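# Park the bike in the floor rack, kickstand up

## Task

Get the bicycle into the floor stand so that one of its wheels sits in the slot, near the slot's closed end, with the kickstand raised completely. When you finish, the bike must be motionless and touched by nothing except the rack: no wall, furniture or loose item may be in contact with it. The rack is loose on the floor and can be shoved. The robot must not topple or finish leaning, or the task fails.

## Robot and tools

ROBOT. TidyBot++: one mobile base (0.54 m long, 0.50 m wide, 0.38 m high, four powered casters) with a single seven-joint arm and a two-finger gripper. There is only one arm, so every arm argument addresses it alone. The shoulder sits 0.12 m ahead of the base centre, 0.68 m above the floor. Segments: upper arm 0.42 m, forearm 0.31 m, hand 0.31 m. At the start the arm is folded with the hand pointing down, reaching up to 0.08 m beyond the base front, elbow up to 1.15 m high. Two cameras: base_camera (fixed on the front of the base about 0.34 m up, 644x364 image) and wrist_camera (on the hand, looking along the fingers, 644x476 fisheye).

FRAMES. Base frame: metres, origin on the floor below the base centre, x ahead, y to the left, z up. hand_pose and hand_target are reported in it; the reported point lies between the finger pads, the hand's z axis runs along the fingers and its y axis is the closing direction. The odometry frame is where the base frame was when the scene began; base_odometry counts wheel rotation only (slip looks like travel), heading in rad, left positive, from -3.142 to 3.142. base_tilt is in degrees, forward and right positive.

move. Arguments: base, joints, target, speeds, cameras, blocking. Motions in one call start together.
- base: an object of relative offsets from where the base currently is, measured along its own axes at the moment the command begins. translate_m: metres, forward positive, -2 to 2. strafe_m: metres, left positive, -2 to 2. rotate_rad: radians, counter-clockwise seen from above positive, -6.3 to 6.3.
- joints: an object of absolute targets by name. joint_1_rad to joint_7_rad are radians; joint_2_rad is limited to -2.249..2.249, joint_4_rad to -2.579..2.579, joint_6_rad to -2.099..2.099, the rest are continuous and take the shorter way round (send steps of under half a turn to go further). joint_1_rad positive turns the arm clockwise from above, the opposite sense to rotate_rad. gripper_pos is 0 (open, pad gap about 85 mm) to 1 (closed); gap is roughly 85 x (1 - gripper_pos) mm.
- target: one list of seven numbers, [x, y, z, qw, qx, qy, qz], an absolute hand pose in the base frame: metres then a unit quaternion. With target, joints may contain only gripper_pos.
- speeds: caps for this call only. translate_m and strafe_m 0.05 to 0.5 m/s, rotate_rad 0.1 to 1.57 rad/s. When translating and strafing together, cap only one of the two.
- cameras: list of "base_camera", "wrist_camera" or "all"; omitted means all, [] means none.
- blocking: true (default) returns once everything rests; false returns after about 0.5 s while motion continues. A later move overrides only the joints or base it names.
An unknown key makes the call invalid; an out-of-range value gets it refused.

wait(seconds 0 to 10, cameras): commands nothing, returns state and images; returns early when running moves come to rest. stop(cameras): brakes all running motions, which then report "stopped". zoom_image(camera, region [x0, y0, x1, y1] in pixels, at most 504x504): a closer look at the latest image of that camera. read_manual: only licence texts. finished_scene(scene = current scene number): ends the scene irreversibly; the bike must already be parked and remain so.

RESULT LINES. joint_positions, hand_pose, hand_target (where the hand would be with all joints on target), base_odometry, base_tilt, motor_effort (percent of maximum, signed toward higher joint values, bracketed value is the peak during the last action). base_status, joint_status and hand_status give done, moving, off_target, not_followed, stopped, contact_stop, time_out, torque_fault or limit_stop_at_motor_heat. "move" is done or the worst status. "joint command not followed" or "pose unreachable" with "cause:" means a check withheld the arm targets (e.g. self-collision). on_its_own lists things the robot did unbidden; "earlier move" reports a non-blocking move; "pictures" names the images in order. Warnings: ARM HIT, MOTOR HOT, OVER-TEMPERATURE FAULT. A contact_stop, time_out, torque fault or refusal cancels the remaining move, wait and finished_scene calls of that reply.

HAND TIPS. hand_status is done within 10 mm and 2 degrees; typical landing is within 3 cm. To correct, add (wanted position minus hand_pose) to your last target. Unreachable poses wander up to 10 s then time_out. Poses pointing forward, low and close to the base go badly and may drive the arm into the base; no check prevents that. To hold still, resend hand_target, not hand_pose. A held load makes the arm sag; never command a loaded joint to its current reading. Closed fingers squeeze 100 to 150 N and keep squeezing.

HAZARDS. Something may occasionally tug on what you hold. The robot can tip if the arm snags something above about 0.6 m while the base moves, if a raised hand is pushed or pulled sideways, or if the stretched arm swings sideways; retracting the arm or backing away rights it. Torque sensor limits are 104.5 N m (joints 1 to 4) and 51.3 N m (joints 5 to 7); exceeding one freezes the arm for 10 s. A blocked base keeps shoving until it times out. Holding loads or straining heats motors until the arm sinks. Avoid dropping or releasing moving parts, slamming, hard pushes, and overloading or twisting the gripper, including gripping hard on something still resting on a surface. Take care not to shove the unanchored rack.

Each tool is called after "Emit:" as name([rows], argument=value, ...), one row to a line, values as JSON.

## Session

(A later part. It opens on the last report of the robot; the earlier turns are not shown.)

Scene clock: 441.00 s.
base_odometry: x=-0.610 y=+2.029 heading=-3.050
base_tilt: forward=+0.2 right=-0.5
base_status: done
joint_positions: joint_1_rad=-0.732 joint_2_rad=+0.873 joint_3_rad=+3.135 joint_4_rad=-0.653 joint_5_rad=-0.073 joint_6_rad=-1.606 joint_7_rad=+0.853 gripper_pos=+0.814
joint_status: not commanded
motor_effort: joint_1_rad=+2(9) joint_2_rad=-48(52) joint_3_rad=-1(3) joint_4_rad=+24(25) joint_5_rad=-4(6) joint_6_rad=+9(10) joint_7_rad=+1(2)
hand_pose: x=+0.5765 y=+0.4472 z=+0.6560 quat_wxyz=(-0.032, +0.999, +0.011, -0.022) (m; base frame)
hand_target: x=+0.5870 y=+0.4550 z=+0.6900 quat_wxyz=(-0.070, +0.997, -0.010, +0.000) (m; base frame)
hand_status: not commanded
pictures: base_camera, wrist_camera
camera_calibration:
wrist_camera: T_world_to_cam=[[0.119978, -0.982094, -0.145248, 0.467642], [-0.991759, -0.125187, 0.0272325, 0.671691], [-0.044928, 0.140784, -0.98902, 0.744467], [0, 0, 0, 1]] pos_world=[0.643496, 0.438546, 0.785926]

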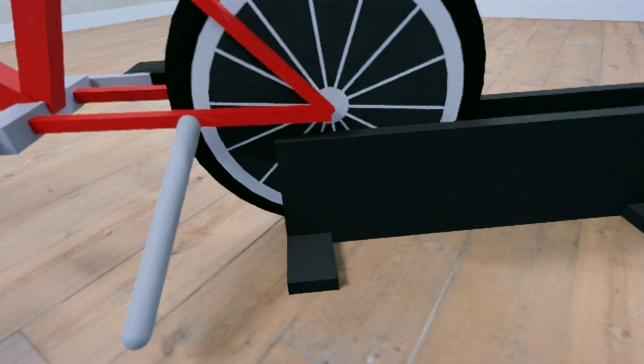

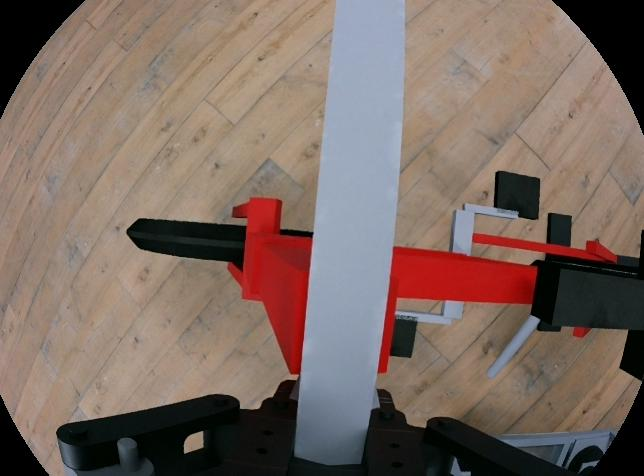

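Emit:
move(base={"strafe_m": -0.1, "translate_m": 0.005}, speeds={"strafe_m": 0.08})

Scene clock: 451.67 s.
move: done
base_odometry: x=-0.624 y=+2.128 heading=-3.050
base_tilt: forward=+0.2 right=-0.5
base_status: done
joint_positions: joint_1_rad=-0.739 joint_2_rad=+0.873 joint_3_rad=+3.135 joint_4_rad=-0.653 joint_5_rad=-0.073 joint_6_rad=-1.603 joint_7_rad=+0.853 gripper_pos=+0.814
joint_status: not commanded
motor_effort: joint_1_rad=+3(8) joint_2_rad=-48(51) joint_3_rad=-1(3) joint_4_rad=+23(24) joint_5_rad=-3(5) joint_6_rad=+8(9) joint_7_rad=+0(1)
hand_pose: x=+0.5739 y=+0.4512 z=+0.6559 quat_wxyz=(-0.033, +0.999, +0.014, -0.021) (m; base frame)
hand_target: x=+0.5870 y=+0.4550 z=+0.6900 quat_wxyz=(-0.070, +0.997, -0.010, +0.000) (m; base frame)
hand_status: not commanded
pictures: base_camera, wrist_camera
camera_calibration:
wrist_camera: T_world_to_cam=[[0.127228, -0.980899, -0.147141, 0.468462], [-0.990904, -0.132253, 0.0248518, 0.673895], [-0.043837, 0.14264, -0.988803, 0.74206], [0, 0, 0, 1]] pos_world=[0.640694, 0.442791, 0.785933]

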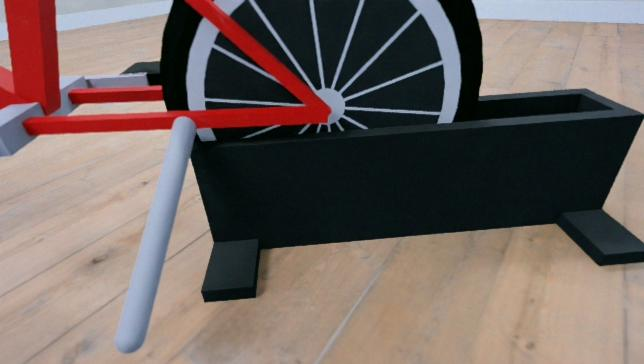

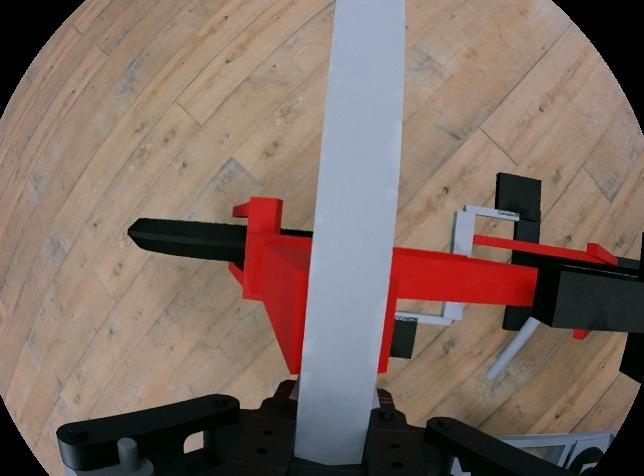

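Emit:
move(base={"strafe_m": -0.08, "translate_m": 0.004}, speeds={"strafe_m": 0.08})

Emit:
zoom_image(camera="base_camera", region=[80, 60, 400, 300])

Scene clock: 453.90 s.
move: done
base_odometry: x=-0.635 y=+2.207 heading=-3.050
base_tilt: forward=+0.2 right=-0.5
base_status: done
joint_positions: joint_1_rad=-0.737 joint_2_rad=+0.873 joint_3_rad=+3.135 joint_4_rad=-0.653 joint_5_rad=-0.073 joint_6_rad=-1.603 joint_7_rad=+0.853 gripper_pos=+0.814
joint_status: not commanded
motor_effort: joint_1_rad=+3(9) joint_2_rad=-48(52) joint_3_rad=-1(3) joint_4_rad=+24(24) joint_5_rad=-2(6) joint_6_rad=+9(11) joint_7_rad=+0(1)
hand_pose: x=+0.5748 y=+0.4503 z=+0.6560 quat_wxyz=(-0.033, +0.999, +0.013, -0.021) (m; base frame)
hand_target: x=+0.5870 y=+0.4550 z=+0.6900 quat_wxyz=(-0.070, +0.997, -0.010, +0.000) (m; base frame)
hand_status: not commanded
pictures: base_camera, wrist_camera
camera_calibration:
wrist_camera: T_world_to_cam=[[0.125219, -0.981141, -0.147246, 0.468784], [-0.991165, -0.130253, 0.0250129, 0.673736], [-0.0437204, 0.142813, -0.988784, 0.742225], [0, 0, 0, 1]] pos_world=[0.641533, 0.441699, 0.786074]

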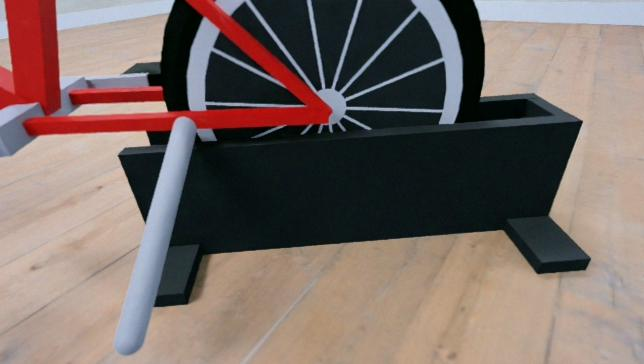

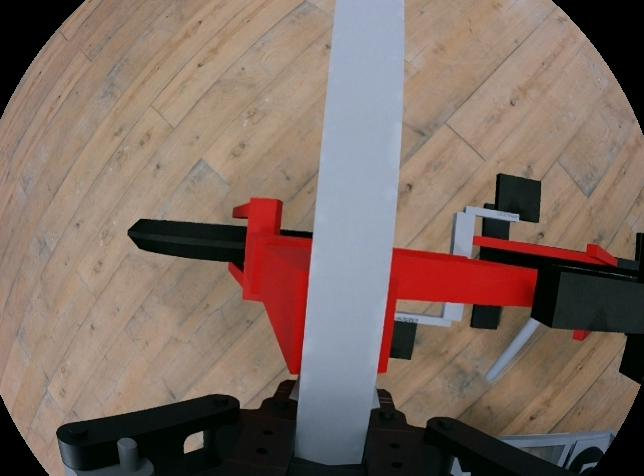

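Scaled by 1.575.

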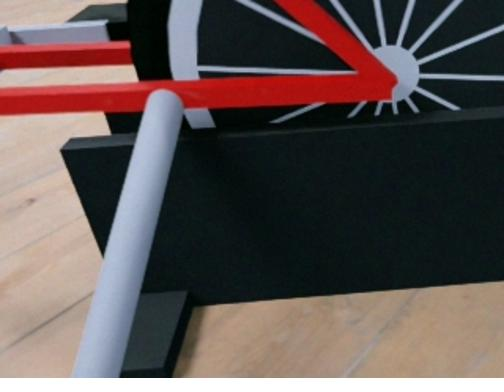

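Emit:
move(base={"strafe_m": -0.06, "translate_m": 0.003}, speeds={"strafe_m": 0.06})

Emit:
zoom_image(camera="base_camera", region=[360, 50, 620, 200])

Scene clock: 456.07 s.
move: done
base_odometry: x=-0.644 y=+2.267 heading=-3.050
base_tilt: forward=+0.2 right=-0.5
base_status: done
joint_positions: joint_1_rad=-0.741 joint_2_rad=+0.873 joint_3_rad=+3.135 joint_4_rad=-0.653 joint_5_rad=-0.073 joint_6_rad=-1.602 joint_7_rad=+0.853 gripper_pos=+0.814
joint_status: not commanded
motor_effort: joint_1_rad=+4(8) joint_2_rad=-49(52) joint_3_rad=-1(3) joint_4_rad=+23(24) joint_5_rad=-3(6) joint_6_rad=+8(10) joint_7_rad=+0(1)
hand_pose: x=+0.5731 y=+0.4522 z=+0.6560 quat_wxyz=(-0.033, +0.999, +0.015, -0.021) (m; base frame)
hand_target: x=+0.5870 y=+0.4550 z=+0.6900 quat_wxyz=(-0.070, +0.997, -0.010, +0.000) (m; base frame)
hand_status: not commanded
pictures: base_camera, wrist_camera
camera_calibration:
wrist_camera: T_world_to_cam=[[0.129029, -0.980591, -0.147624, 0.46866], [-0.990664, -0.134071, 0.0246843, 0.673976], [-0.0439972, 0.143061, -0.988735, 0.741903], [0, 0, 0, 1]] pos_world=[0.639855, 0.443787, 0.786094]

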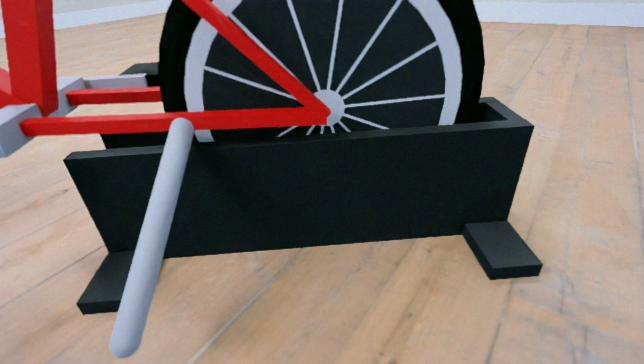

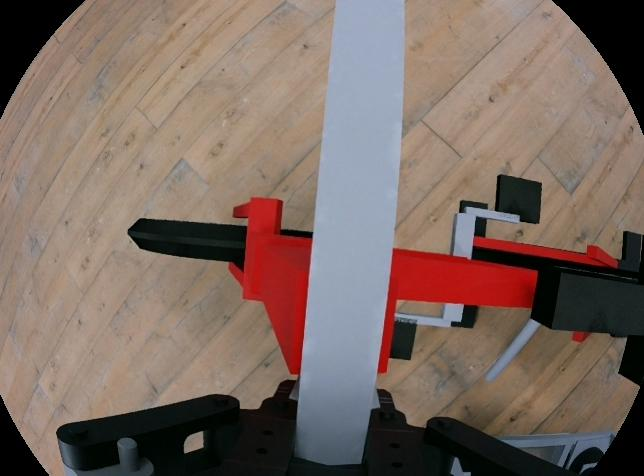

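Scaled by 1.938.

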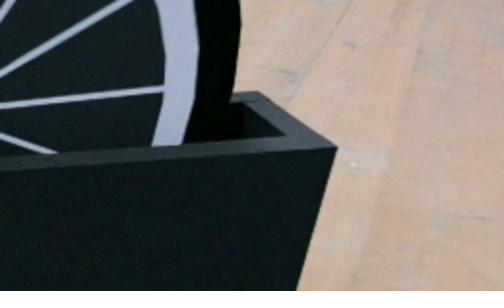

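Emit:
move(base={"strafe_m": -0.03, "translate_m": 0.0015}, speeds={"strafe_m": 0.05})

Emit:
zoom_image(camera="base_camera", region=[360, 50, 620, 200])

Scene clock: 457.67 s.
move: done
base_odometry: x=-0.648 y=+2.297 heading=-3.050
base_tilt: forward=+0.2 right=-0.5
base_status: done
joint_positions: joint_1_rad=-0.746 joint_2_rad=+0.873 joint_3_rad=+3.135 joint_4_rad=-0.653 joint_5_rad=-0.074 joint_6_rad=-1.600 joint_7_rad=+0.853 gripper_pos=+0.814
joint_status: not commanded
motor_effort: joint_1_rad=+4(8) joint_2_rad=-50(52) joint_3_rad=-1(3) joint_4_rad=+22(23) joint_5_rad=-4(6) joint_6_rad=+7(8) joint_7_rad=+0(1)
hand_pose: x=+0.5714 y=+0.4551 z=+0.6559 quat_wxyz=(-0.034, +0.999, +0.018, -0.021) (m; base frame)
hand_target: x=+0.5870 y=+0.4550 z=+0.6900 quat_wxyz=(-0.070, +0.997, -0.010, +0.000) (m; base frame)
hand_status: not commanded
pictures: base_camera, wrist_camera
camera_calibration:
wrist_camera: T_world_to_cam=[[0.134029, -0.979681, -0.149199, 0.469486], [-0.990039, -0.138927, 0.0228606, 0.675707], [-0.043124, 0.144649, -0.988543, 0.739911], [0, 0, 0, 1]] pos_world=[0.63796, 0.446794, 0.786033]

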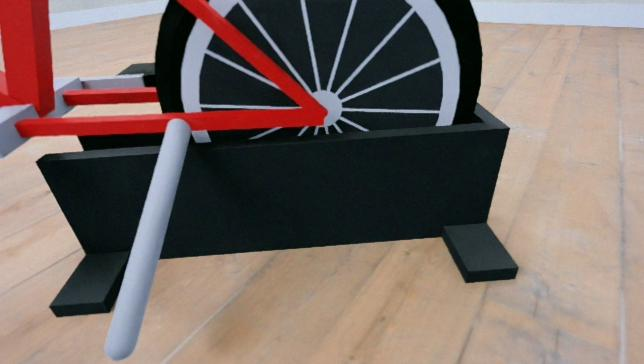

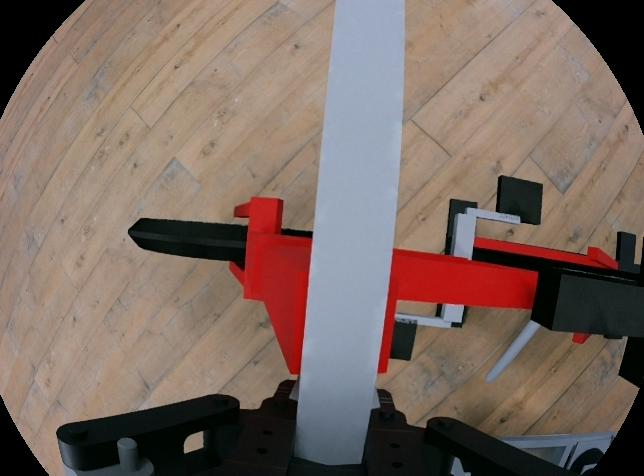

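Scaled by 1.938.

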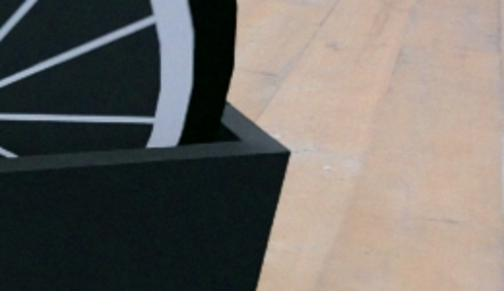

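Emit:
move(base={"strafe_m": -0.02, "translate_m": 0.001}, speeds={"strafe_m": 0.05})

Emit:
zoom_image(camera="base_camera", region=[360, 50, 620, 200])

Scene clock: 459.07 s.
move: done
base_odometry: x=-0.651 y=+2.316 heading=-3.050
base_tilt: forward=+0.2 right=-0.6
base_status: done
joint_positions: joint_1_rad=-0.752 joint_2_rad=+0.873 joint_3_rad=+3.135 joint_4_rad=-0.653 joint_5_rad=-0.074 joint_6_rad=-1.598 joint_7_rad=+0.853 gripper_pos=+0.814
joint_status: not commanded
motor_effort: joint_1_rad=+7(9) joint_2_rad=-49(53) joint_3_rad=-1(4) joint_4_rad=+22(24) joint_5_rad=-3(6) joint_6_rad=+5(7) joint_7_rad=+1(1)
hand_pose: x=+0.5689 y=+0.4583 z=+0.6557 quat_wxyz=(-0.035, +0.999, +0.021, -0.020) (m; base frame)
hand_target: x=+0.5870 y=+0.4550 z=+0.6900 quat_wxyz=(-0.070, +0.997, -0.010, +0.000) (m; base frame)
hand_status: not commanded
pictures: base_camera, wrist_camera
camera_calibration:
wrist_camera: T_world_to_cam=[[0.139854, -0.978646, -0.150642, 0.470127], [-0.989216, -0.144777, 0.0221699, 0.676341], [-0.043506, 0.145917, -0.98834, 0.738707], [0, 0, 0, 1]] pos_world=[0.635437, 0.450216, 0.78592]

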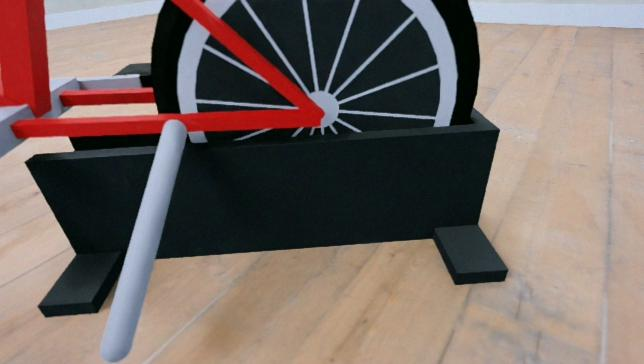

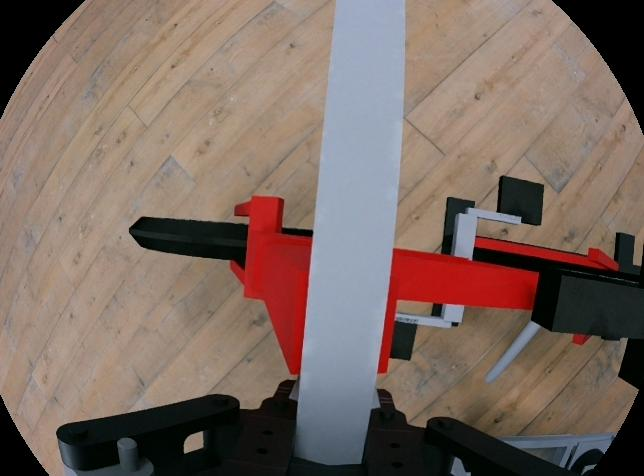

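Scaled by 1.938.

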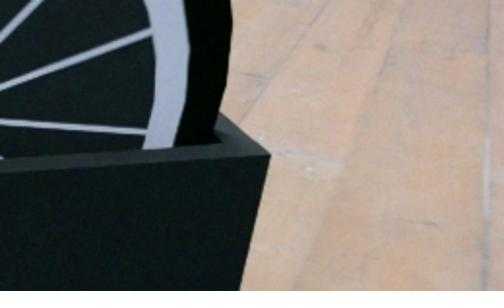

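Emit:
move(base={"strafe_m": -0.02, "translate_m": 0.001}, speeds={"strafe_m": 0.05})

Emit:
zoom_image(camera="base_camera", region=[400, 80, 520, 160])

Scene clock: 461.13 s.
move: done
base_odometry: x=-0.654 y=+2.336 heading=-3.049
base_tilt: forward=+0.2 right=-0.5
base_status: done
joint_positions: joint_1_rad=-0.756 joint_2_rad=+0.874 joint_3_rad=+3.135 joint_4_rad=-0.653 joint_5_rad=-0.076 joint_6_rad=-1.597 joint_7_rad=+0.853 gripper_pos=+0.814
joint_status: not commanded
motor_effort: joint_1_rad=+7(11) joint_2_rad=-49(54) joint_3_rad=+0(2) joint_4_rad=+21(23) joint_5_rad=-3(6) joint_6_rad=+4(5) joint_7_rad=+0(1)
hand_pose: x=+0.5671 y=+0.4605 z=+0.6556 quat_wxyz=(-0.036, +0.999, +0.023, -0.021) (m; base frame)
hand_target: x=+0.5870 y=+0.4550 z=+0.6900 quat_wxyz=(-0.070, +0.997, -0.010, +0.000) (m; base frame)
hand_status: not commanded
pictures: base_camera, wrist_camera
camera_calibration:
wrist_camera: T_world_to_cam=[[0.143497, -0.977904, -0.15203, 0.471022], [-0.988655, -0.148541, 0.0222948, 0.676282], [-0.0443847, 0.147106, -0.988124, 0.737936], [0, 0, 0, 1]] pos_world=[0.633773, 0.452515, 0.785704]

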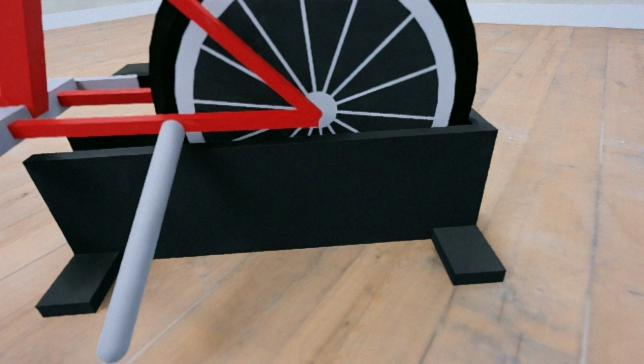

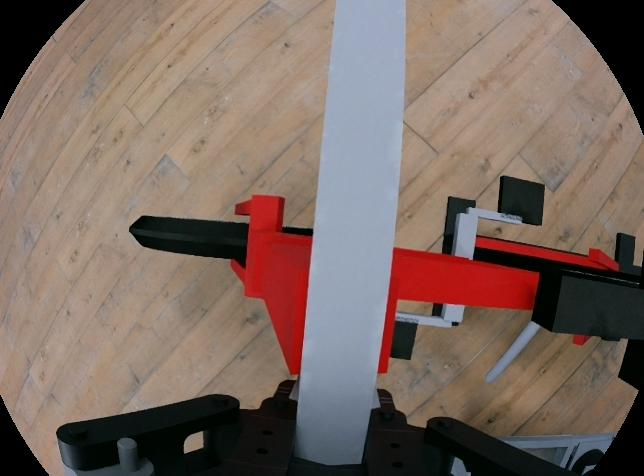

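Scaled by 4.200.

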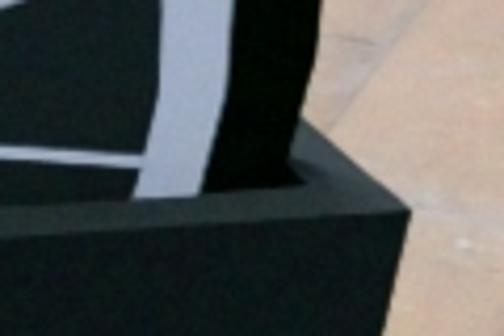

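Emit:
move(target=[0.584, 0.458, 0.67, -0.07, 0.9965, -0.01, 0.0], cameras=["base_camera"])

Emit:
move(target=[0.584, 0.458, 0.65, -0.07, 0.9965, -0.01, 0.0], cameras=["base_camera"])

Scene clock: 462.77 s.
move: off_target
base_odometry: x=-0.654 y=+2.336 heading=-3.049
base_tilt: forward=+0.2 right=-0.5
base_status: not commanded
joint_positions: joint_1_rad=-0.759 joint_2_rad=+0.855 joint_3_rad=+3.135 joint_4_rad=-0.693 joint_5_rad=-0.075 joint_6_rad=-1.570 joint_7_rad=+0.853 gripper_pos=+0.814
joint_status: not commanded
motor_effort: joint_1_rad=+7(9) joint_2_rad=-44(50) joint_3_rad=-1(2) joint_4_rad=+18(21) joint_5_rad=-5(6) joint_6_rad=+2(4) joint_7_rad=+0(1)
hand_pose: x=+0.5636 y=+0.4599 z=+0.6548 quat_wxyz=(-0.037, +0.999, +0.023, -0.018) (m; base frame)
hand_target: x=+0.5840 y=+0.4580 z=+0.6700 quat_wxyz=(-0.070, +0.997, -0.010, +0.000) (m; base frame)
hand_status: off_target (0.026 m and 5.8 deg from the pose sent, 0.022 m and 5.9 deg at the start)
pictures: base_camera

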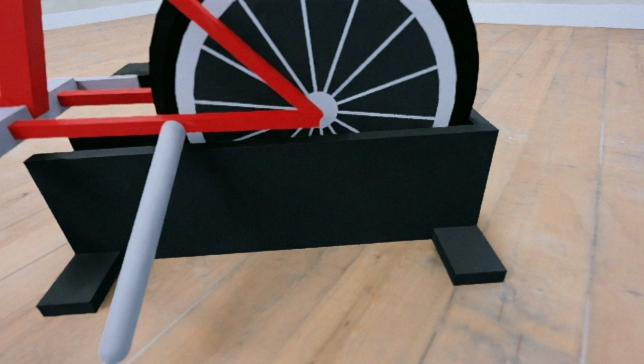

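Scene clock: 463.57 s.
move: off_target
base_odometry: x=-0.654 y=+2.336 heading=-3.049
base_tilt: forward=+0.2 right=-0.5
base_status: not commanded
joint_positions: joint_1_rad=-0.762 joint_2_rad=+0.832 joint_3_rad=+3.135 joint_4_rad=-0.742 joint_5_rad=-0.075 joint_6_rad=-1.528 joint_7_rad=+0.853 gripper_pos=+0.814
joint_status: not commanded
motor_effort: joint_1_rad=+8(10) joint_2_rad=-40(45) joint_3_rad=-1(2) joint_4_rad=+15(18) joint_5_rad=-6(7) joint_6_rad=+6(6) joint_7_rad=-1(1)
hand_pose: x=+0.5614 y=+0.4599 z=+0.6541 quat_wxyz=(-0.043, +0.999, +0.023, -0.012) (m; base frame)
hand_target: x=+0.5840 y=+0.4580 z=+0.6500 quat_wxyz=(-0.070, +0.997, -0.010, +0.000) (m; base frame)
hand_status: off_target (0.023 m and 5.2 deg from the pose sent, 0.021 m and 5.8 deg at the start)
pictures: base_camera

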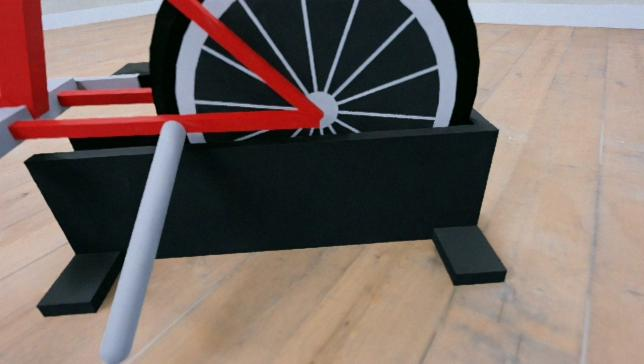

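Emit:
move(target=[0.56, 0.458, 0.645, -0.07, 0.9965, -0.01, 0.0], cameras=["base_camera"])

Emit:
move(target=[0.54, 0.458, 0.642, -0.07, 0.9965, -0.01, 0.0])

Scene clock: 465.03 s.
move: off_target
base_odometry: x=-0.654 y=+2.336 heading=-3.049
base_tilt: forward=+0.2 right=-0.5
base_status: not commanded
joint_positions: joint_1_rad=-0.773 joint_2_rad=+0.775 joint_3_rad=+3.135 joint_4_rad=-0.860 joint_5_rad=-0.070 joint_6_rad=-1.453 joint_7_rad=+0.853 gripper_pos=+0.814
joint_status: not commanded
motor_effort: joint_1_rad=+6(9) joint_2_rad=-38(40) joint_3_rad=-3(3) joint_4_rad=+15(16) joint_5_rad=-9(10) joint_6_rad=+4(5) joint_7_rad=+0(1)
hand_pose: x=+0.5482 y=+0.4548 z=+0.6525 quat_wxyz=(-0.045, +0.999, +0.027, -0.005) (m; base frame)
hand_target: x=+0.5600 y=+0.4580 z=+0.6450 quat_wxyz=(-0.070, +0.997, -0.010, +0.000) (m; base frame)
hand_status: off_target (0.014 m and 5.1 deg from the pose sent, 0.009 m and 5.2 deg at the start)
pictures: base_camera

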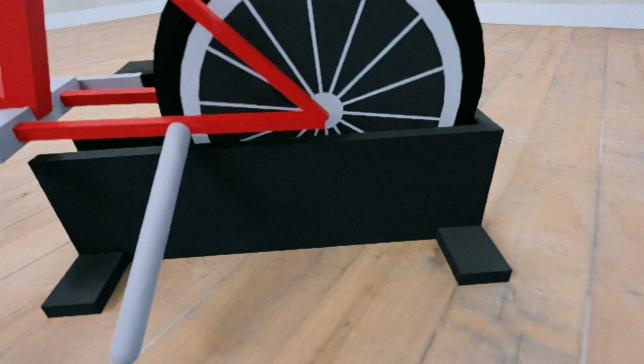

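Scene clock: 465.90 s.
move: off_target
base_odometry: x=-0.654 y=+2.336 heading=-3.049
base_tilt: forward=+0.2 right=-0.6
base_status: not commanded
joint_positions: joint_1_rad=-0.787 joint_2_rad=+0.733 joint_3_rad=+3.135 joint_4_rad=-0.945 joint_5_rad=-0.062 joint_6_rad=-1.396 joint_7_rad=+0.849 gripper_pos=+0.814
joint_status: not commanded
motor_effort: joint_1_rad=+6(7) joint_2_rad=-37(39) joint_3_rad=-3(3) joint_4_rad=+14(15) joint_5_rad=-10(11) joint_6_rad=+3(4) joint_7_rad=+1(1)
hand_pose: x=+0.5365 y=+0.4522 z=+0.6507 quat_wxyz=(-0.047, +0.998, +0.031, +0.002) (m; base frame)
hand_target: x=+0.5400 y=+0.4580 z=+0.6420 quat_wxyz=(-0.070, +0.997, -0.010, +0.000) (m; base frame)
hand_status: off_target (0.011 m and 5.4 deg from the pose sent, 0.014 m and 5.1 deg at the start)
pictures: base_camera, wrist_camera
camera_calibration:
wrist_camera: T_world_to_cam=[[0.16401, -0.971939, -0.16863, 0.463634], [-0.986456, -0.162019, -0.0255975, 0.680935], [-0.00244209, 0.170545, -0.985347, 0.698086], [0, 0, 0, 1]] pos_world=[0.597377, 0.441893, 0.78347]

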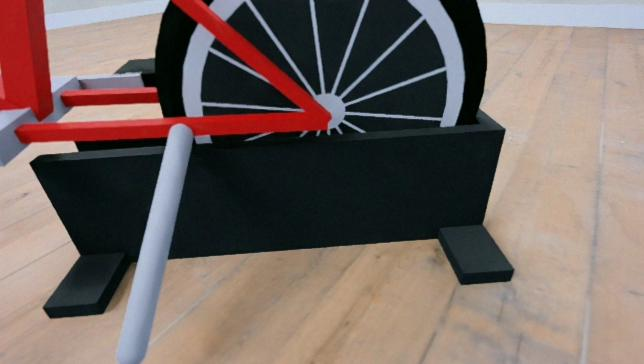

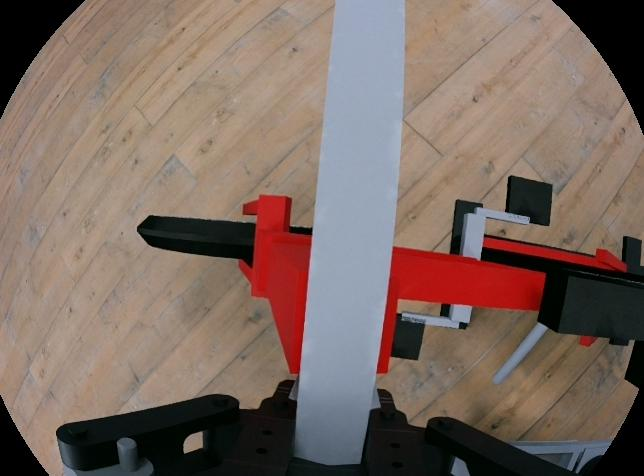

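Emit:
move(target=[0.51, 0.456, 0.642, -0.07, 0.9965, -0.01, 0.0], cameras=["base_camera"])

Emit:
move(target=[0.48, 0.456, 0.64, -0.07, 0.9965, -0.01, 0.0])

Scene clock: 467.50 s.
move: off_target
base_odometry: x=-0.654 y=+2.336 heading=-3.049
base_tilt: forward=+0.2 right=-0.5
base_status: not commanded
joint_positions: joint_1_rad=-0.809 joint_2_rad=+0.680 joint_3_rad=+3.135 joint_4_rad=-1.056 joint_5_rad=-0.051 joint_6_rad=-1.325 joint_7_rad=+0.818 gripper_pos=+0.814
joint_status: not commanded
motor_effort: joint_1_rad=+4(6) joint_2_rad=-37(38) joint_3_rad=-4(4) joint_4_rad=+13(14) joint_5_rad=-11(12) joint_6_rad=+1(3) joint_7_rad=+1(1)
hand_pose: x=+0.5185 y=+0.4476 z=+0.6478 quat_wxyz=(-0.047, +0.998, +0.026, +0.010) (m; base frame)
hand_target: x=+0.5100 y=+0.4560 z=+0.6420 quat_wxyz=(-0.070, +0.997, -0.010, +0.000) (m; base frame)
hand_status: off_target (0.013 m and 5.0 deg from the pose sent, 0.028 m and 5.4 deg at the start)
pictures: base_camera

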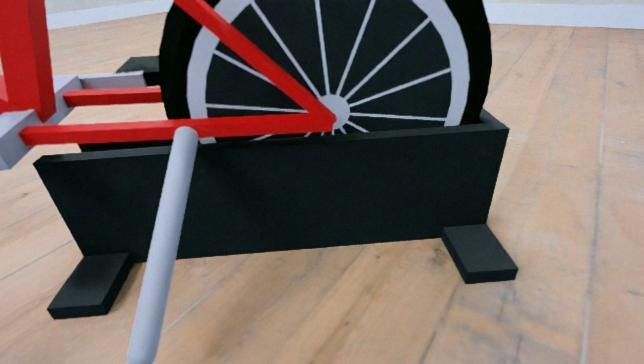

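Scene clock: 468.40 s.
move: off_target
base_odometry: x=-0.654 y=+2.336 heading=-3.050
base_tilt: forward=+0.2 right=-0.6
base_status: not commanded
joint_positions: joint_1_rad=-0.832 joint_2_rad=+0.635 joint_3_rad=+3.135 joint_4_rad=-1.148 joint_5_rad=-0.040 joint_6_rad=-1.263 joint_7_rad=+0.780 gripper_pos=+0.814
joint_status: not commanded
motor_effort: joint_1_rad=+3(5) joint_2_rad=-36(37) joint_3_rad=-4(5) joint_4_rad=+12(14) joint_5_rad=-10(12) joint_6_rad=+0(2) joint_7_rad=+0(2)
hand_pose: x=+0.5016 y=+0.4446 z=+0.6448 quat_wxyz=(-0.049, +0.998, +0.018, +0.017) (m; base frame)
hand_target: x=+0.4800 y=+0.4560 z=+0.6400 quat_wxyz=(-0.070, +0.997, -0.010, +0.000) (m; base frame)
hand_status: off_target (0.025 m and 4.5 deg from the pose sent, 0.040 m and 5.0 deg at the start)
pictures: base_camera, wrist_camera
camera_calibration:
wrist_camera: T_world_to_cam=[[0.1439, -0.975019, -0.169205, 0.472802], [-0.98909, -0.136264, -0.0559684, 0.654657], [0.0315138, 0.175413, -0.98399, 0.673409], [0, 0, 0, 1]] pos_world=[0.558257, 0.432073, 0.779269]

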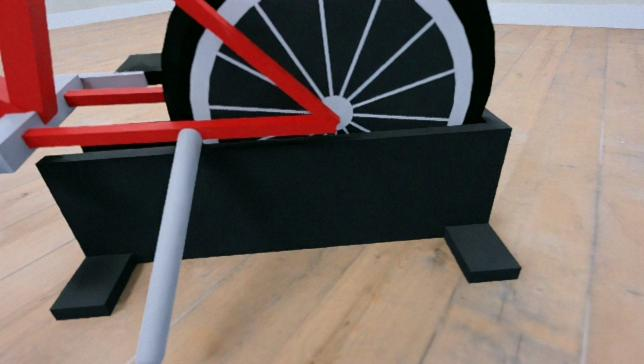

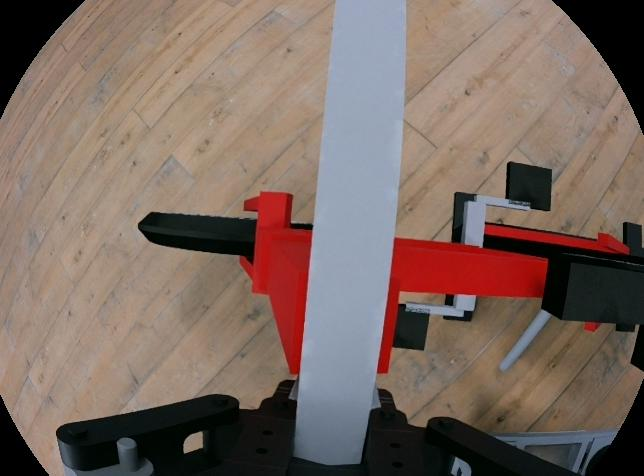

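Emit:
move(target=[0.495, 0.452, 0.642, -0.07, 0.9965, -0.01, 0.0], cameras=[])

Emit:
move(joints={"gripper_pos": 0.55})

Scene clock: 469.57 s.
move: off_target
base_odometry: x=-0.654 y=+2.336 heading=-3.050
base_tilt: forward=+0.2 right=-0.6
base_status: not commanded
joint_positions: joint_1_rad=-0.830 joint_2_rad=+0.636 joint_3_rad=+3.134 joint_4_rad=-1.145 joint_5_rad=-0.040 joint_6_rad=-1.263 joint_7_rad=+0.780 gripper_pos=+0.814
joint_status: not commanded
motor_effort: joint_1_rad=+3(4) joint_2_rad=-36(38) joint_3_rad=-3(4) joint_4_rad=+15(16) joint_5_rad=-9(11) joint_6_rad=+4(5) joint_7_rad=+0(0)
hand_pose: x=+0.5030 y=+0.4448 z=+0.6450 quat_wxyz=(-0.050, +0.998, +0.018, +0.018) (m; base frame)
hand_target: x=+0.4950 y=+0.4520 z=+0.6420 quat_wxyz=(-0.070, +0.997, -0.010, +0.000) (m; base frame)
hand_status: off_target (0.011 m and 4.4 deg from the pose sent, 0.010 m and 4.5 deg at the start)
pictures: none
No camera images: "cameras" was empty.

Scene clock: 470.37 s.
move: done
base_odometry: x=-0.654 y=+2.336 heading=-3.050
base_tilt: forward=+0.2 right=-0.5
base_status: not commanded
joint_positions: joint_1_rad=-0.813 joint_2_rad=+0.636 joint_3_rad=+3.123 joint_4_rad=-1.150 joint_5_rad=-0.082 joint_6_rad=-1.262 joint_7_rad=+0.780 gripper_pos=+0.550
joint_status: all done
motor_effort: joint_1_rad=+0(3) joint_2_rad=-38(38) joint_3_rad=-1(3) joint_4_rad=+17(18) joint_5_rad=+0(10) joint_6_rad=+1(4) joint_7_rad=+1(1)
hand_pose: x=+0.4962 y=+0.4497 z=+0.6447 quat_wxyz=(-0.065, +0.998, +0.008, +0.000) (m; base frame)
hand_target: x=+0.4950 y=+0.4520 z=+0.6420 quat_wxyz=(-0.070, +0.997, -0.010, +0.000) (m; base frame)
hand_status: not commanded
pictures: base_camera, wrist_camera
camera_calibration:
wrist_camera: T_world_to_cam=[[0.119107, -0.971479, -0.205042, 0.512365], [-0.992881, -0.116804, -0.0233424, 0.622079], [-0.00127312, 0.206363, -0.978475, 0.671412], [0, 0, 0, 1]] pos_world=[0.557479, 0.431859, 0.776537]

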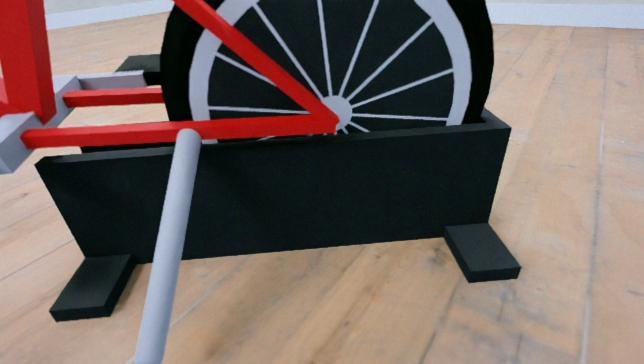

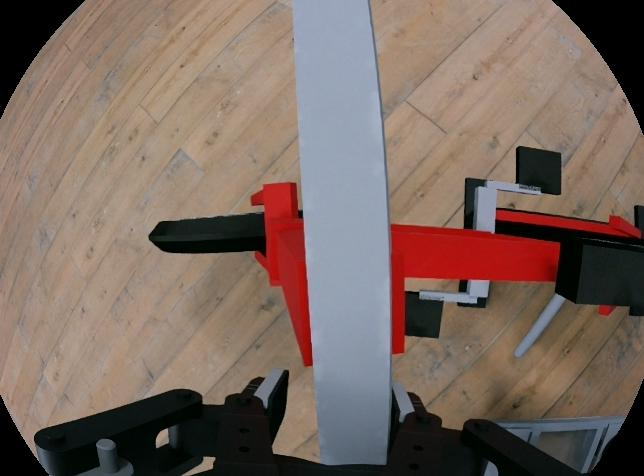

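Emit:
move(joints={"gripper_pos": 0.1}, cameras=[])

Emit:
move(target=[0.495, 0.452, 0.76, -0.07, 0.9965, -0.01, 0.0])

Scene clock: 471.63 s.
move: done
base_odometry: x=-0.654 y=+2.336 heading=-3.050
base_tilt: forward=+0.2 right=-0.5
base_status: not commanded
joint_positions: joint_1_rad=-0.813 joint_2_rad=+0.636 joint_3_rad=+3.123 joint_4_rad=-1.150 joint_5_rad=-0.082 joint_6_rad=-1.262 joint_7_rad=+0.780 gripper_pos=+0.100
joint_status: all done
motor_effort: joint_1_rad=+0(1) joint_2_rad=-37(38) joint_3_rad=-1(1) joint_4_rad=+18(18) joint_5_rad=+1(1) joint_6_rad=+1(2) joint_7_rad=+1(1)
hand_pose: x=+0.4962 y=+0.4497 z=+0.6447 quat_wxyz=(-0.065, +0.998, +0.008, +0.000) (m; base frame)
hand_target: x=+0.4950 y=+0.4520 z=+0.6420 quat_wxyz=(-0.070, +0.997, -0.010, +0.000) (m; base frame)
hand_status: not commanded
pictures: none
No camera images: "cameras" was empty.

Scene clock: 473.10 s.
move: off_target
base_odometry: x=-0.654 y=+2.336 heading=-3.050
base_tilt: forward=+0.2 right=-0.5
base_status: not commanded
joint_positions: joint_1_rad=-0.813 joint_2_rad=+0.630 joint_3_rad=+3.123 joint_4_rad=-0.829 joint_5_rad=-0.082 joint_6_rad=-1.543 joint_7_rad=+0.776 gripper_pos=+0.100
joint_status: not commanded
motor_effort: joint_1_rad=+1(2) joint_2_rad=-37(39) joint_3_rad=-1(1) joint_4_rad=+18(20) joint_5_rad=+0(1) joint_6_rad=+1(2) joint_7_rad=+1(1)
hand_pose: x=+0.5076 y=+0.4622 z=+0.7498 quat_wxyz=(-0.082, +0.996, +0.018, +0.014) (m; base frame)
hand_target: x=+0.4950 y=+0.4520 z=+0.7600 quat_wxyz=(-0.070, +0.997, -0.010, +0.000) (m; base frame)
hand_status: off_target (0.019 m and 3.9 deg from the pose sent, 0.115 m and 2.1 deg at the start)
pictures: base_camera, wrist_camera
camera_calibration:
wrist_camera: T_world_to_cam=[[0.14341, -0.961408, -0.234794, 0.550026], [-0.989381, -0.133607, -0.0572218, 0.66865], [0.0236432, 0.240507, -0.970359, 0.737137], [0, 0, 0, 1]] pos_world=[0.565242, 0.440849, 0.882692]

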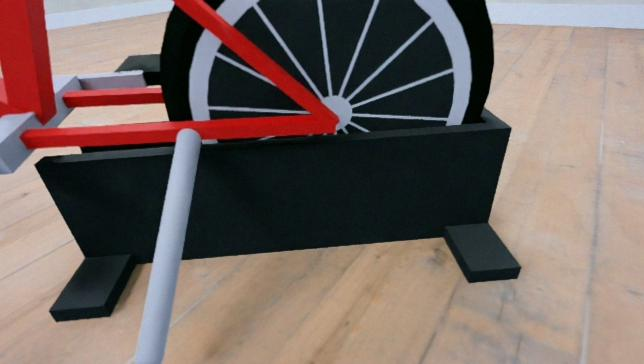

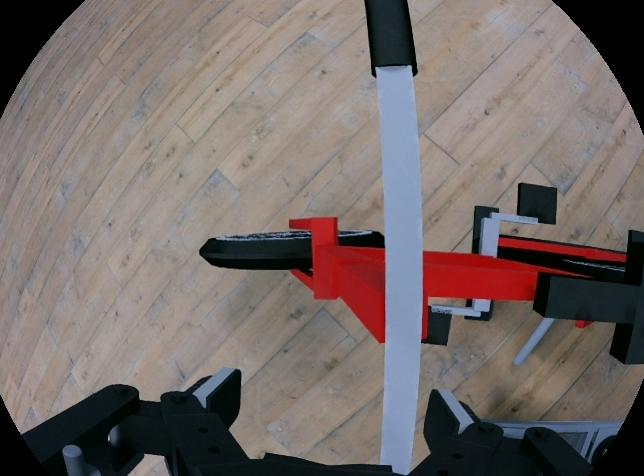

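Emit:
move(joints={"joint_1_rad": 0.0, "joint_2_rad": -0.36, "joint_3_rad": 3.16, "joint_4_rad": -2.45, "joint_5_rad": 0.03, "joint_6_rad": -0.5, "joint_7_rad": 1.57, "gripper_pos": 1.0}, cameras=[])

Emit:
move(base={"translate_m": -0.25})

Scene clock: 482.43 s.
move: done
base_odometry: x=-0.654 y=+2.336 heading=-3.050
base_tilt: forward=+0.2 right=-0.5
base_status: not commanded
joint_positions: joint_1_rad=-0.013 joint_2_rad=-0.346 joint_3_rad=+3.137 joint_4_rad=-2.425 joint_5_rad=-0.010 joint_6_rad=-0.557 joint_7_rad=+1.500 gripper_pos=+0.999
joint_status: all done
motor_effort: joint_1_rad=+0(3) joint_2_rad=-4(39) joint_3_rad=+0(2) joint_4_rad=+18(20) joint_5_rad=+0(2) joint_6_rad=+4(5) joint_7_rad=+1(2)
hand_pose: x=+0.4015 y=+0.0079 z=+0.6521 quat_wxyz=(-0.014, +0.968, -0.029, +0.249) (m; base frame)
hand_target: x=+0.4070 y=-0.0079 z=+0.6546 quat_wxyz=(+0.010, +0.962, +0.001, +0.272) (m; base frame)
hand_status: not commanded
pictures: none
No camera images: "cameras" was empty.

Scene clock: 484.20 s.
move: done
base_odometry: x=-0.405 y=+2.359 heading=-3.049
base_tilt: forward=+0.2 right=-0.5
base_status: done
joint_positions: joint_1_rad=-0.013 joint_2_rad=-0.355 joint_3_rad=+3.138 joint_4_rad=-2.430 joint_5_rad=-0.010 joint_6_rad=-0.552 joint_7_rad=+1.501 gripper_pos=+0.999
joint_status: not commanded
motor_effort: joint_1_rad=-1(1) joint_2_rad=-3(6) joint_3_rad=+0(1) joint_4_rad=+19(20) joint_5_rad=+0(1) joint_6_rad=+4(6) joint_7_rad=+1(1)
hand_pose: x=+0.4011 y=+0.0075 z=+0.6535 quat_wxyz=(-0.014, +0.967, -0.029, +0.254) (m; base frame)
hand_target: x=+0.4070 y=-0.0079 z=+0.6546 quat_wxyz=(+0.010, +0.962, +0.001, +0.272) (m; base frame)
hand_status: not commanded
pictures: base_camera, wrist_camera
camera_calibration:
wrist_camera: T_world_to_cam=[[0.0790473, -0.995239, -0.0570204, 0.0153866], [-0.864595, -0.039974, -0.500877, 0.736212], [0.496213, 0.0888925, -0.863638, 0.497475], [0, 0, 0, 1]] pos_world=[0.388455, 0.000520791, 0.799268]

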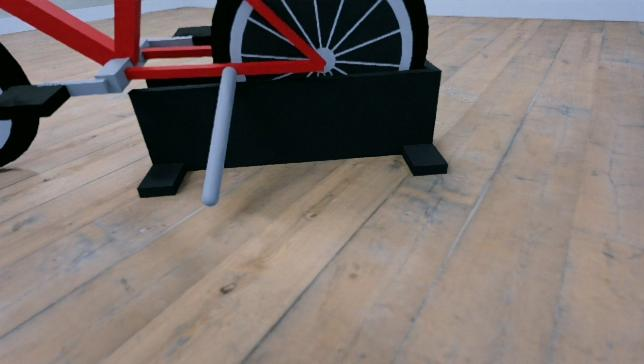

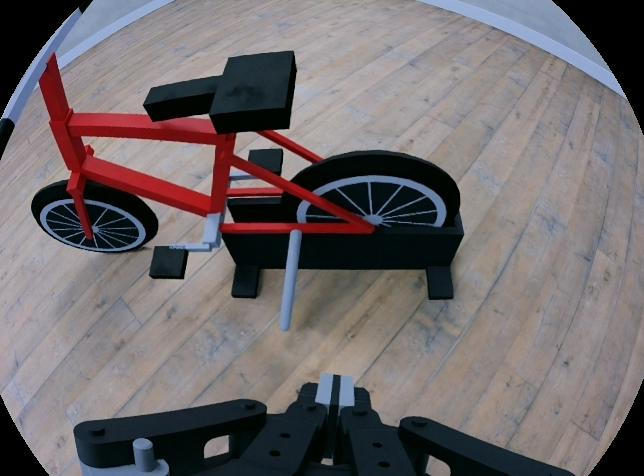

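Emit:
move(target=[0.58, 0.185, 0.3, 0.0, 0.924, 0.0, 0.383])

Scene clock: 490.17 s.
move: off_target
base_odometry: x=-0.405 y=+2.359 heading=-3.049
base_tilt: forward=+0.2 right=-0.5
base_status: not commanded
joint_positions: joint_1_rad=-0.724 joint_2_rad=+1.231 joint_3_rad=+3.220 joint_4_rad=-2.234 joint_5_rad=-0.443 joint_6_rad=+0.931 joint_7_rad=+1.318 gripper_pos=+0.999
joint_status: not commanded
motor_effort: joint_1_rad=+0(2) joint_2_rad=-31(32) joint_3_rad=+2(3) joint_4_rad=-2(19) joint_5_rad=-1(2) joint_6_rad=+6(6) joint_7_rad=+1(1)
hand_pose: x=+0.5526 y=+0.1870 z=+0.2844 quat_wxyz=(+0.009, +0.939, +0.042, +0.340) (m; base frame)
hand_target: x=+0.5800 y=+0.1850 z=+0.3000 quat_wxyz=(+0.000, +0.924, +0.000, +0.383) (m; base frame)
hand_status: off_target (0.032 m and 7.1 deg from the pose sent, 0.434 m and 16.0 deg at the start)
pictures: base_camera, wrist_camera
camera_calibration:
wrist_camera: T_world_to_cam=[[0.200158, -0.97843, 0.0511025, 0.0601683], [-0.747285, -0.186189, -0.637886, 0.690996], [0.633642, 0.0894899, -0.768433, -0.0156341], [0, 0, 0, 1]] pos_world=[0.514235, 0.188925, 0.425689]

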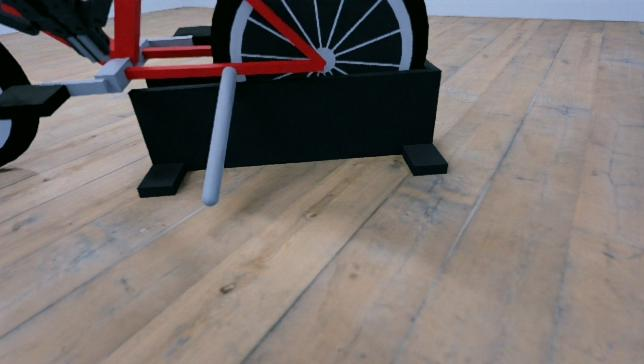

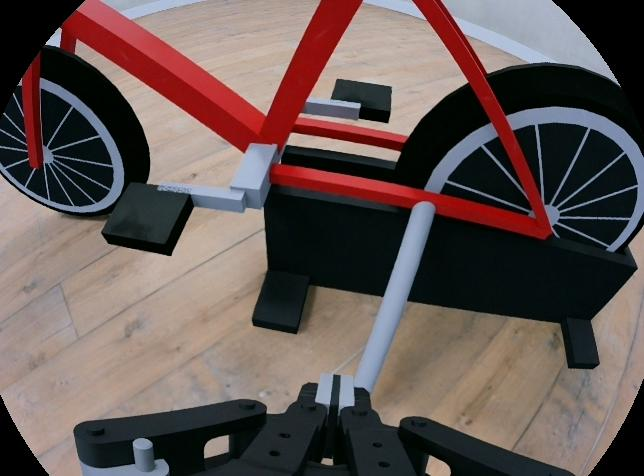

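Emit:
move(target=[0.69, 0.215, 0.16, 0.0, 0.91, 0.0, 0.415])

Scene clock: 492.57 s.
move: off_target
base_odometry: x=-0.405 y=+2.359 heading=-3.049
base_tilt: forward=+0.2 right=-0.5
base_status: not commanded
joint_positions: joint_1_rad=-0.675 joint_2_rad=+1.577 joint_3_rad=+3.242 joint_4_rad=-1.656 joint_5_rad=-0.494 joint_6_rad=+0.906 joint_7_rad=+1.318 gripper_pos=+0.999
joint_status: not commanded
motor_effort: joint_1_rad=+0(1) joint_2_rad=-37(39) joint_3_rad=+3(4) joint_4_rad=+2(3) joint_5_rad=+0(1) joint_6_rad=+6(7) joint_7_rad=+1(1)
hand_pose: x=+0.6832 y=+0.2382 z=+0.1680 quat_wxyz=(-0.032, +0.905, -0.005, +0.425) (m; base frame)
hand_target: x=+0.6900 y=+0.2150 z=+0.1600 quat_wxyz=(+0.000, +0.910, +0.000, +0.415) (m; base frame)
hand_status: off_target (0.025 m and 3.9 deg from the pose sent, 0.187 m and 10.4 deg at the start)
pictures: base_camera, wrist_camera
camera_calibration:
wrist_camera: T_world_to_cam=[[0.142313, -0.989318, -0.0315749, 0.146102], [-0.626569, -0.0653454, -0.776621, 0.635883], [0.766262, 0.130307, -0.629176, -0.316079], [0, 0, 0, 1]] pos_world=[0.619832, 0.227281, 0.299585]

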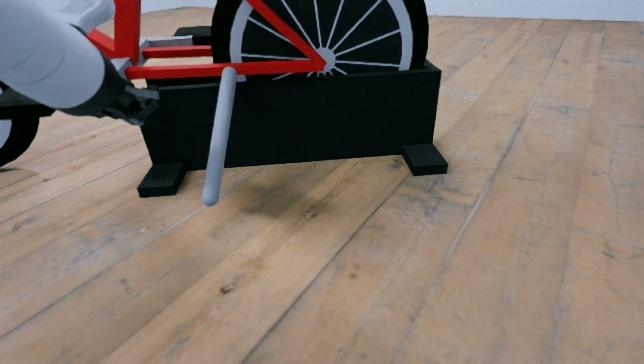

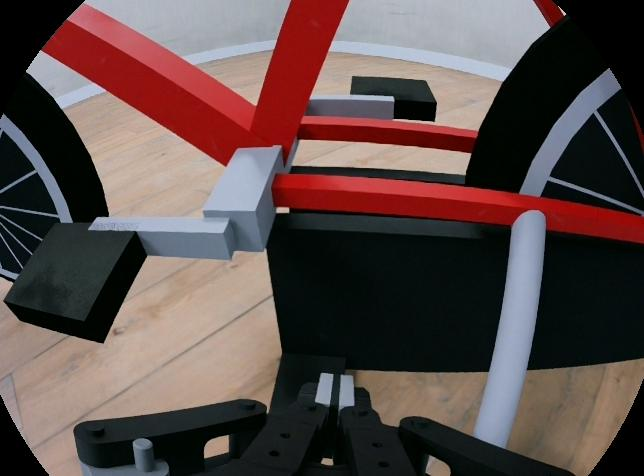

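Emit:
move(target=[0.69, 0.175, 0.09, 0.0, 0.91, 0.0, 0.415])

Scene clock: 494.17 s.
move: off_target
base_odometry: x=-0.405 y=+2.359 heading=-3.049
base_tilt: forward=+0.2 right=-0.5
base_status: not commanded
joint_positions: joint_1_rad=-0.557 joint_2_rad=+1.741 joint_3_rad=+3.238 joint_4_rad=-1.524 joint_5_rad=-0.476 joint_6_rad=+0.910 joint_7_rad=+1.337 gripper_pos=+0.999
joint_status: not commanded
motor_effort: joint_1_rad=+1(5) joint_2_rad=-35(39) joint_3_rad=+3(6) joint_4_rad=+1(3) joint_5_rad=-1(5) joint_6_rad=+7(7) joint_7_rad=+1(1)
hand_pose: x=+0.6881 y=+0.1675 z=+0.0939 quat_wxyz=(-0.004, +0.910, -0.034, +0.414) (m; base frame)
hand_target: x=+0.6900 y=+0.1750 z=+0.0900 quat_wxyz=(+0.000, +0.910, +0.000, +0.415) (m; base frame)
hand_status: off_target (0.009 m and 3.9 deg from the pose sent, 0.101 m and 3.9 deg at the start)
pictures: base_camera, wrist_camera
camera_calibration:
wrist_camera: T_world_to_cam=[[0.0674398, -0.997701, -0.00671152, 0.123727], [-0.650968, -0.0389025, -0.758108, 0.58746], [0.756104, 0.0554956, -0.652095, -0.335571], [0, 0, 0, 1]] pos_world=[0.6278, 0.164918, 0.227364]

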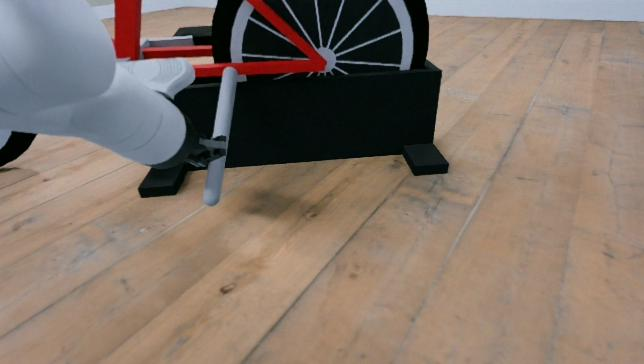

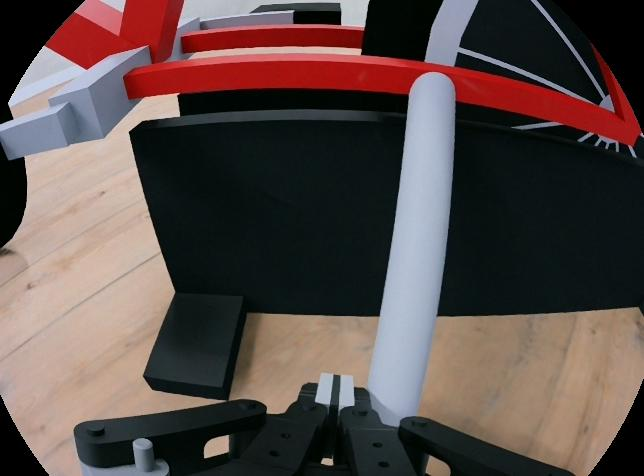

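Emit:
move(target=[0.69, 0.14, 0.085, 0.0, 0.91, 0.0, 0.415])

Scene clock: 495.53 s.
move: off_target
base_odometry: x=-0.405 y=+2.359 heading=-3.049
base_tilt: forward=+0.2 right=-0.5
base_status: not commanded
joint_positions: joint_1_rad=-0.491 joint_2_rad=+1.742 joint_3_rad=+3.206 joint_4_rad=-1.524 joint_5_rad=-0.378 joint_6_rad=+0.934 joint_7_rad=+1.347 gripper_pos=+0.999
joint_status: not commanded
motor_effort: joint_1_rad=+6(6) joint_2_rad=-33(36) joint_3_rad=+6(7) joint_4_rad=+0(2) joint_5_rad=-4(5) joint_6_rad=+5(7) joint_7_rad=+1(1)
hand_pose: x=+0.6925 y=+0.1676 z=+0.0917 quat_wxyz=(-0.023, +0.911, -0.024, +0.410) (m; base frame)
hand_target: x=+0.6900 y=+0.1400 z=+0.0850 quat_wxyz=(+0.000, +0.910, +0.000, +0.415) (m; base frame)
hand_status: off_target (0.029 m and 3.9 deg from the pose sent, 0.029 m and 3.9 deg at the start)
pictures: base_camera, wrist_camera
camera_calibration:
wrist_camera: T_world_to_cam=[[0.102486, -0.99411, -0.035252, 0.101293], [-0.654255, -0.0406699, -0.755179, 0.590949], [0.749297, 0.100459, -0.65457, -0.342905], [0, 0, 0, 1]] pos_world=[0.633188, 0.159178, 0.225388]

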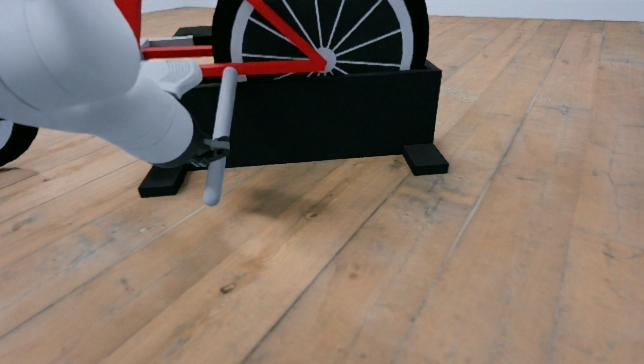

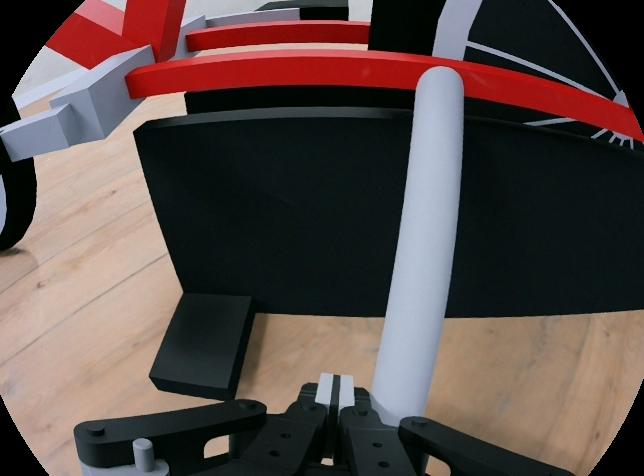

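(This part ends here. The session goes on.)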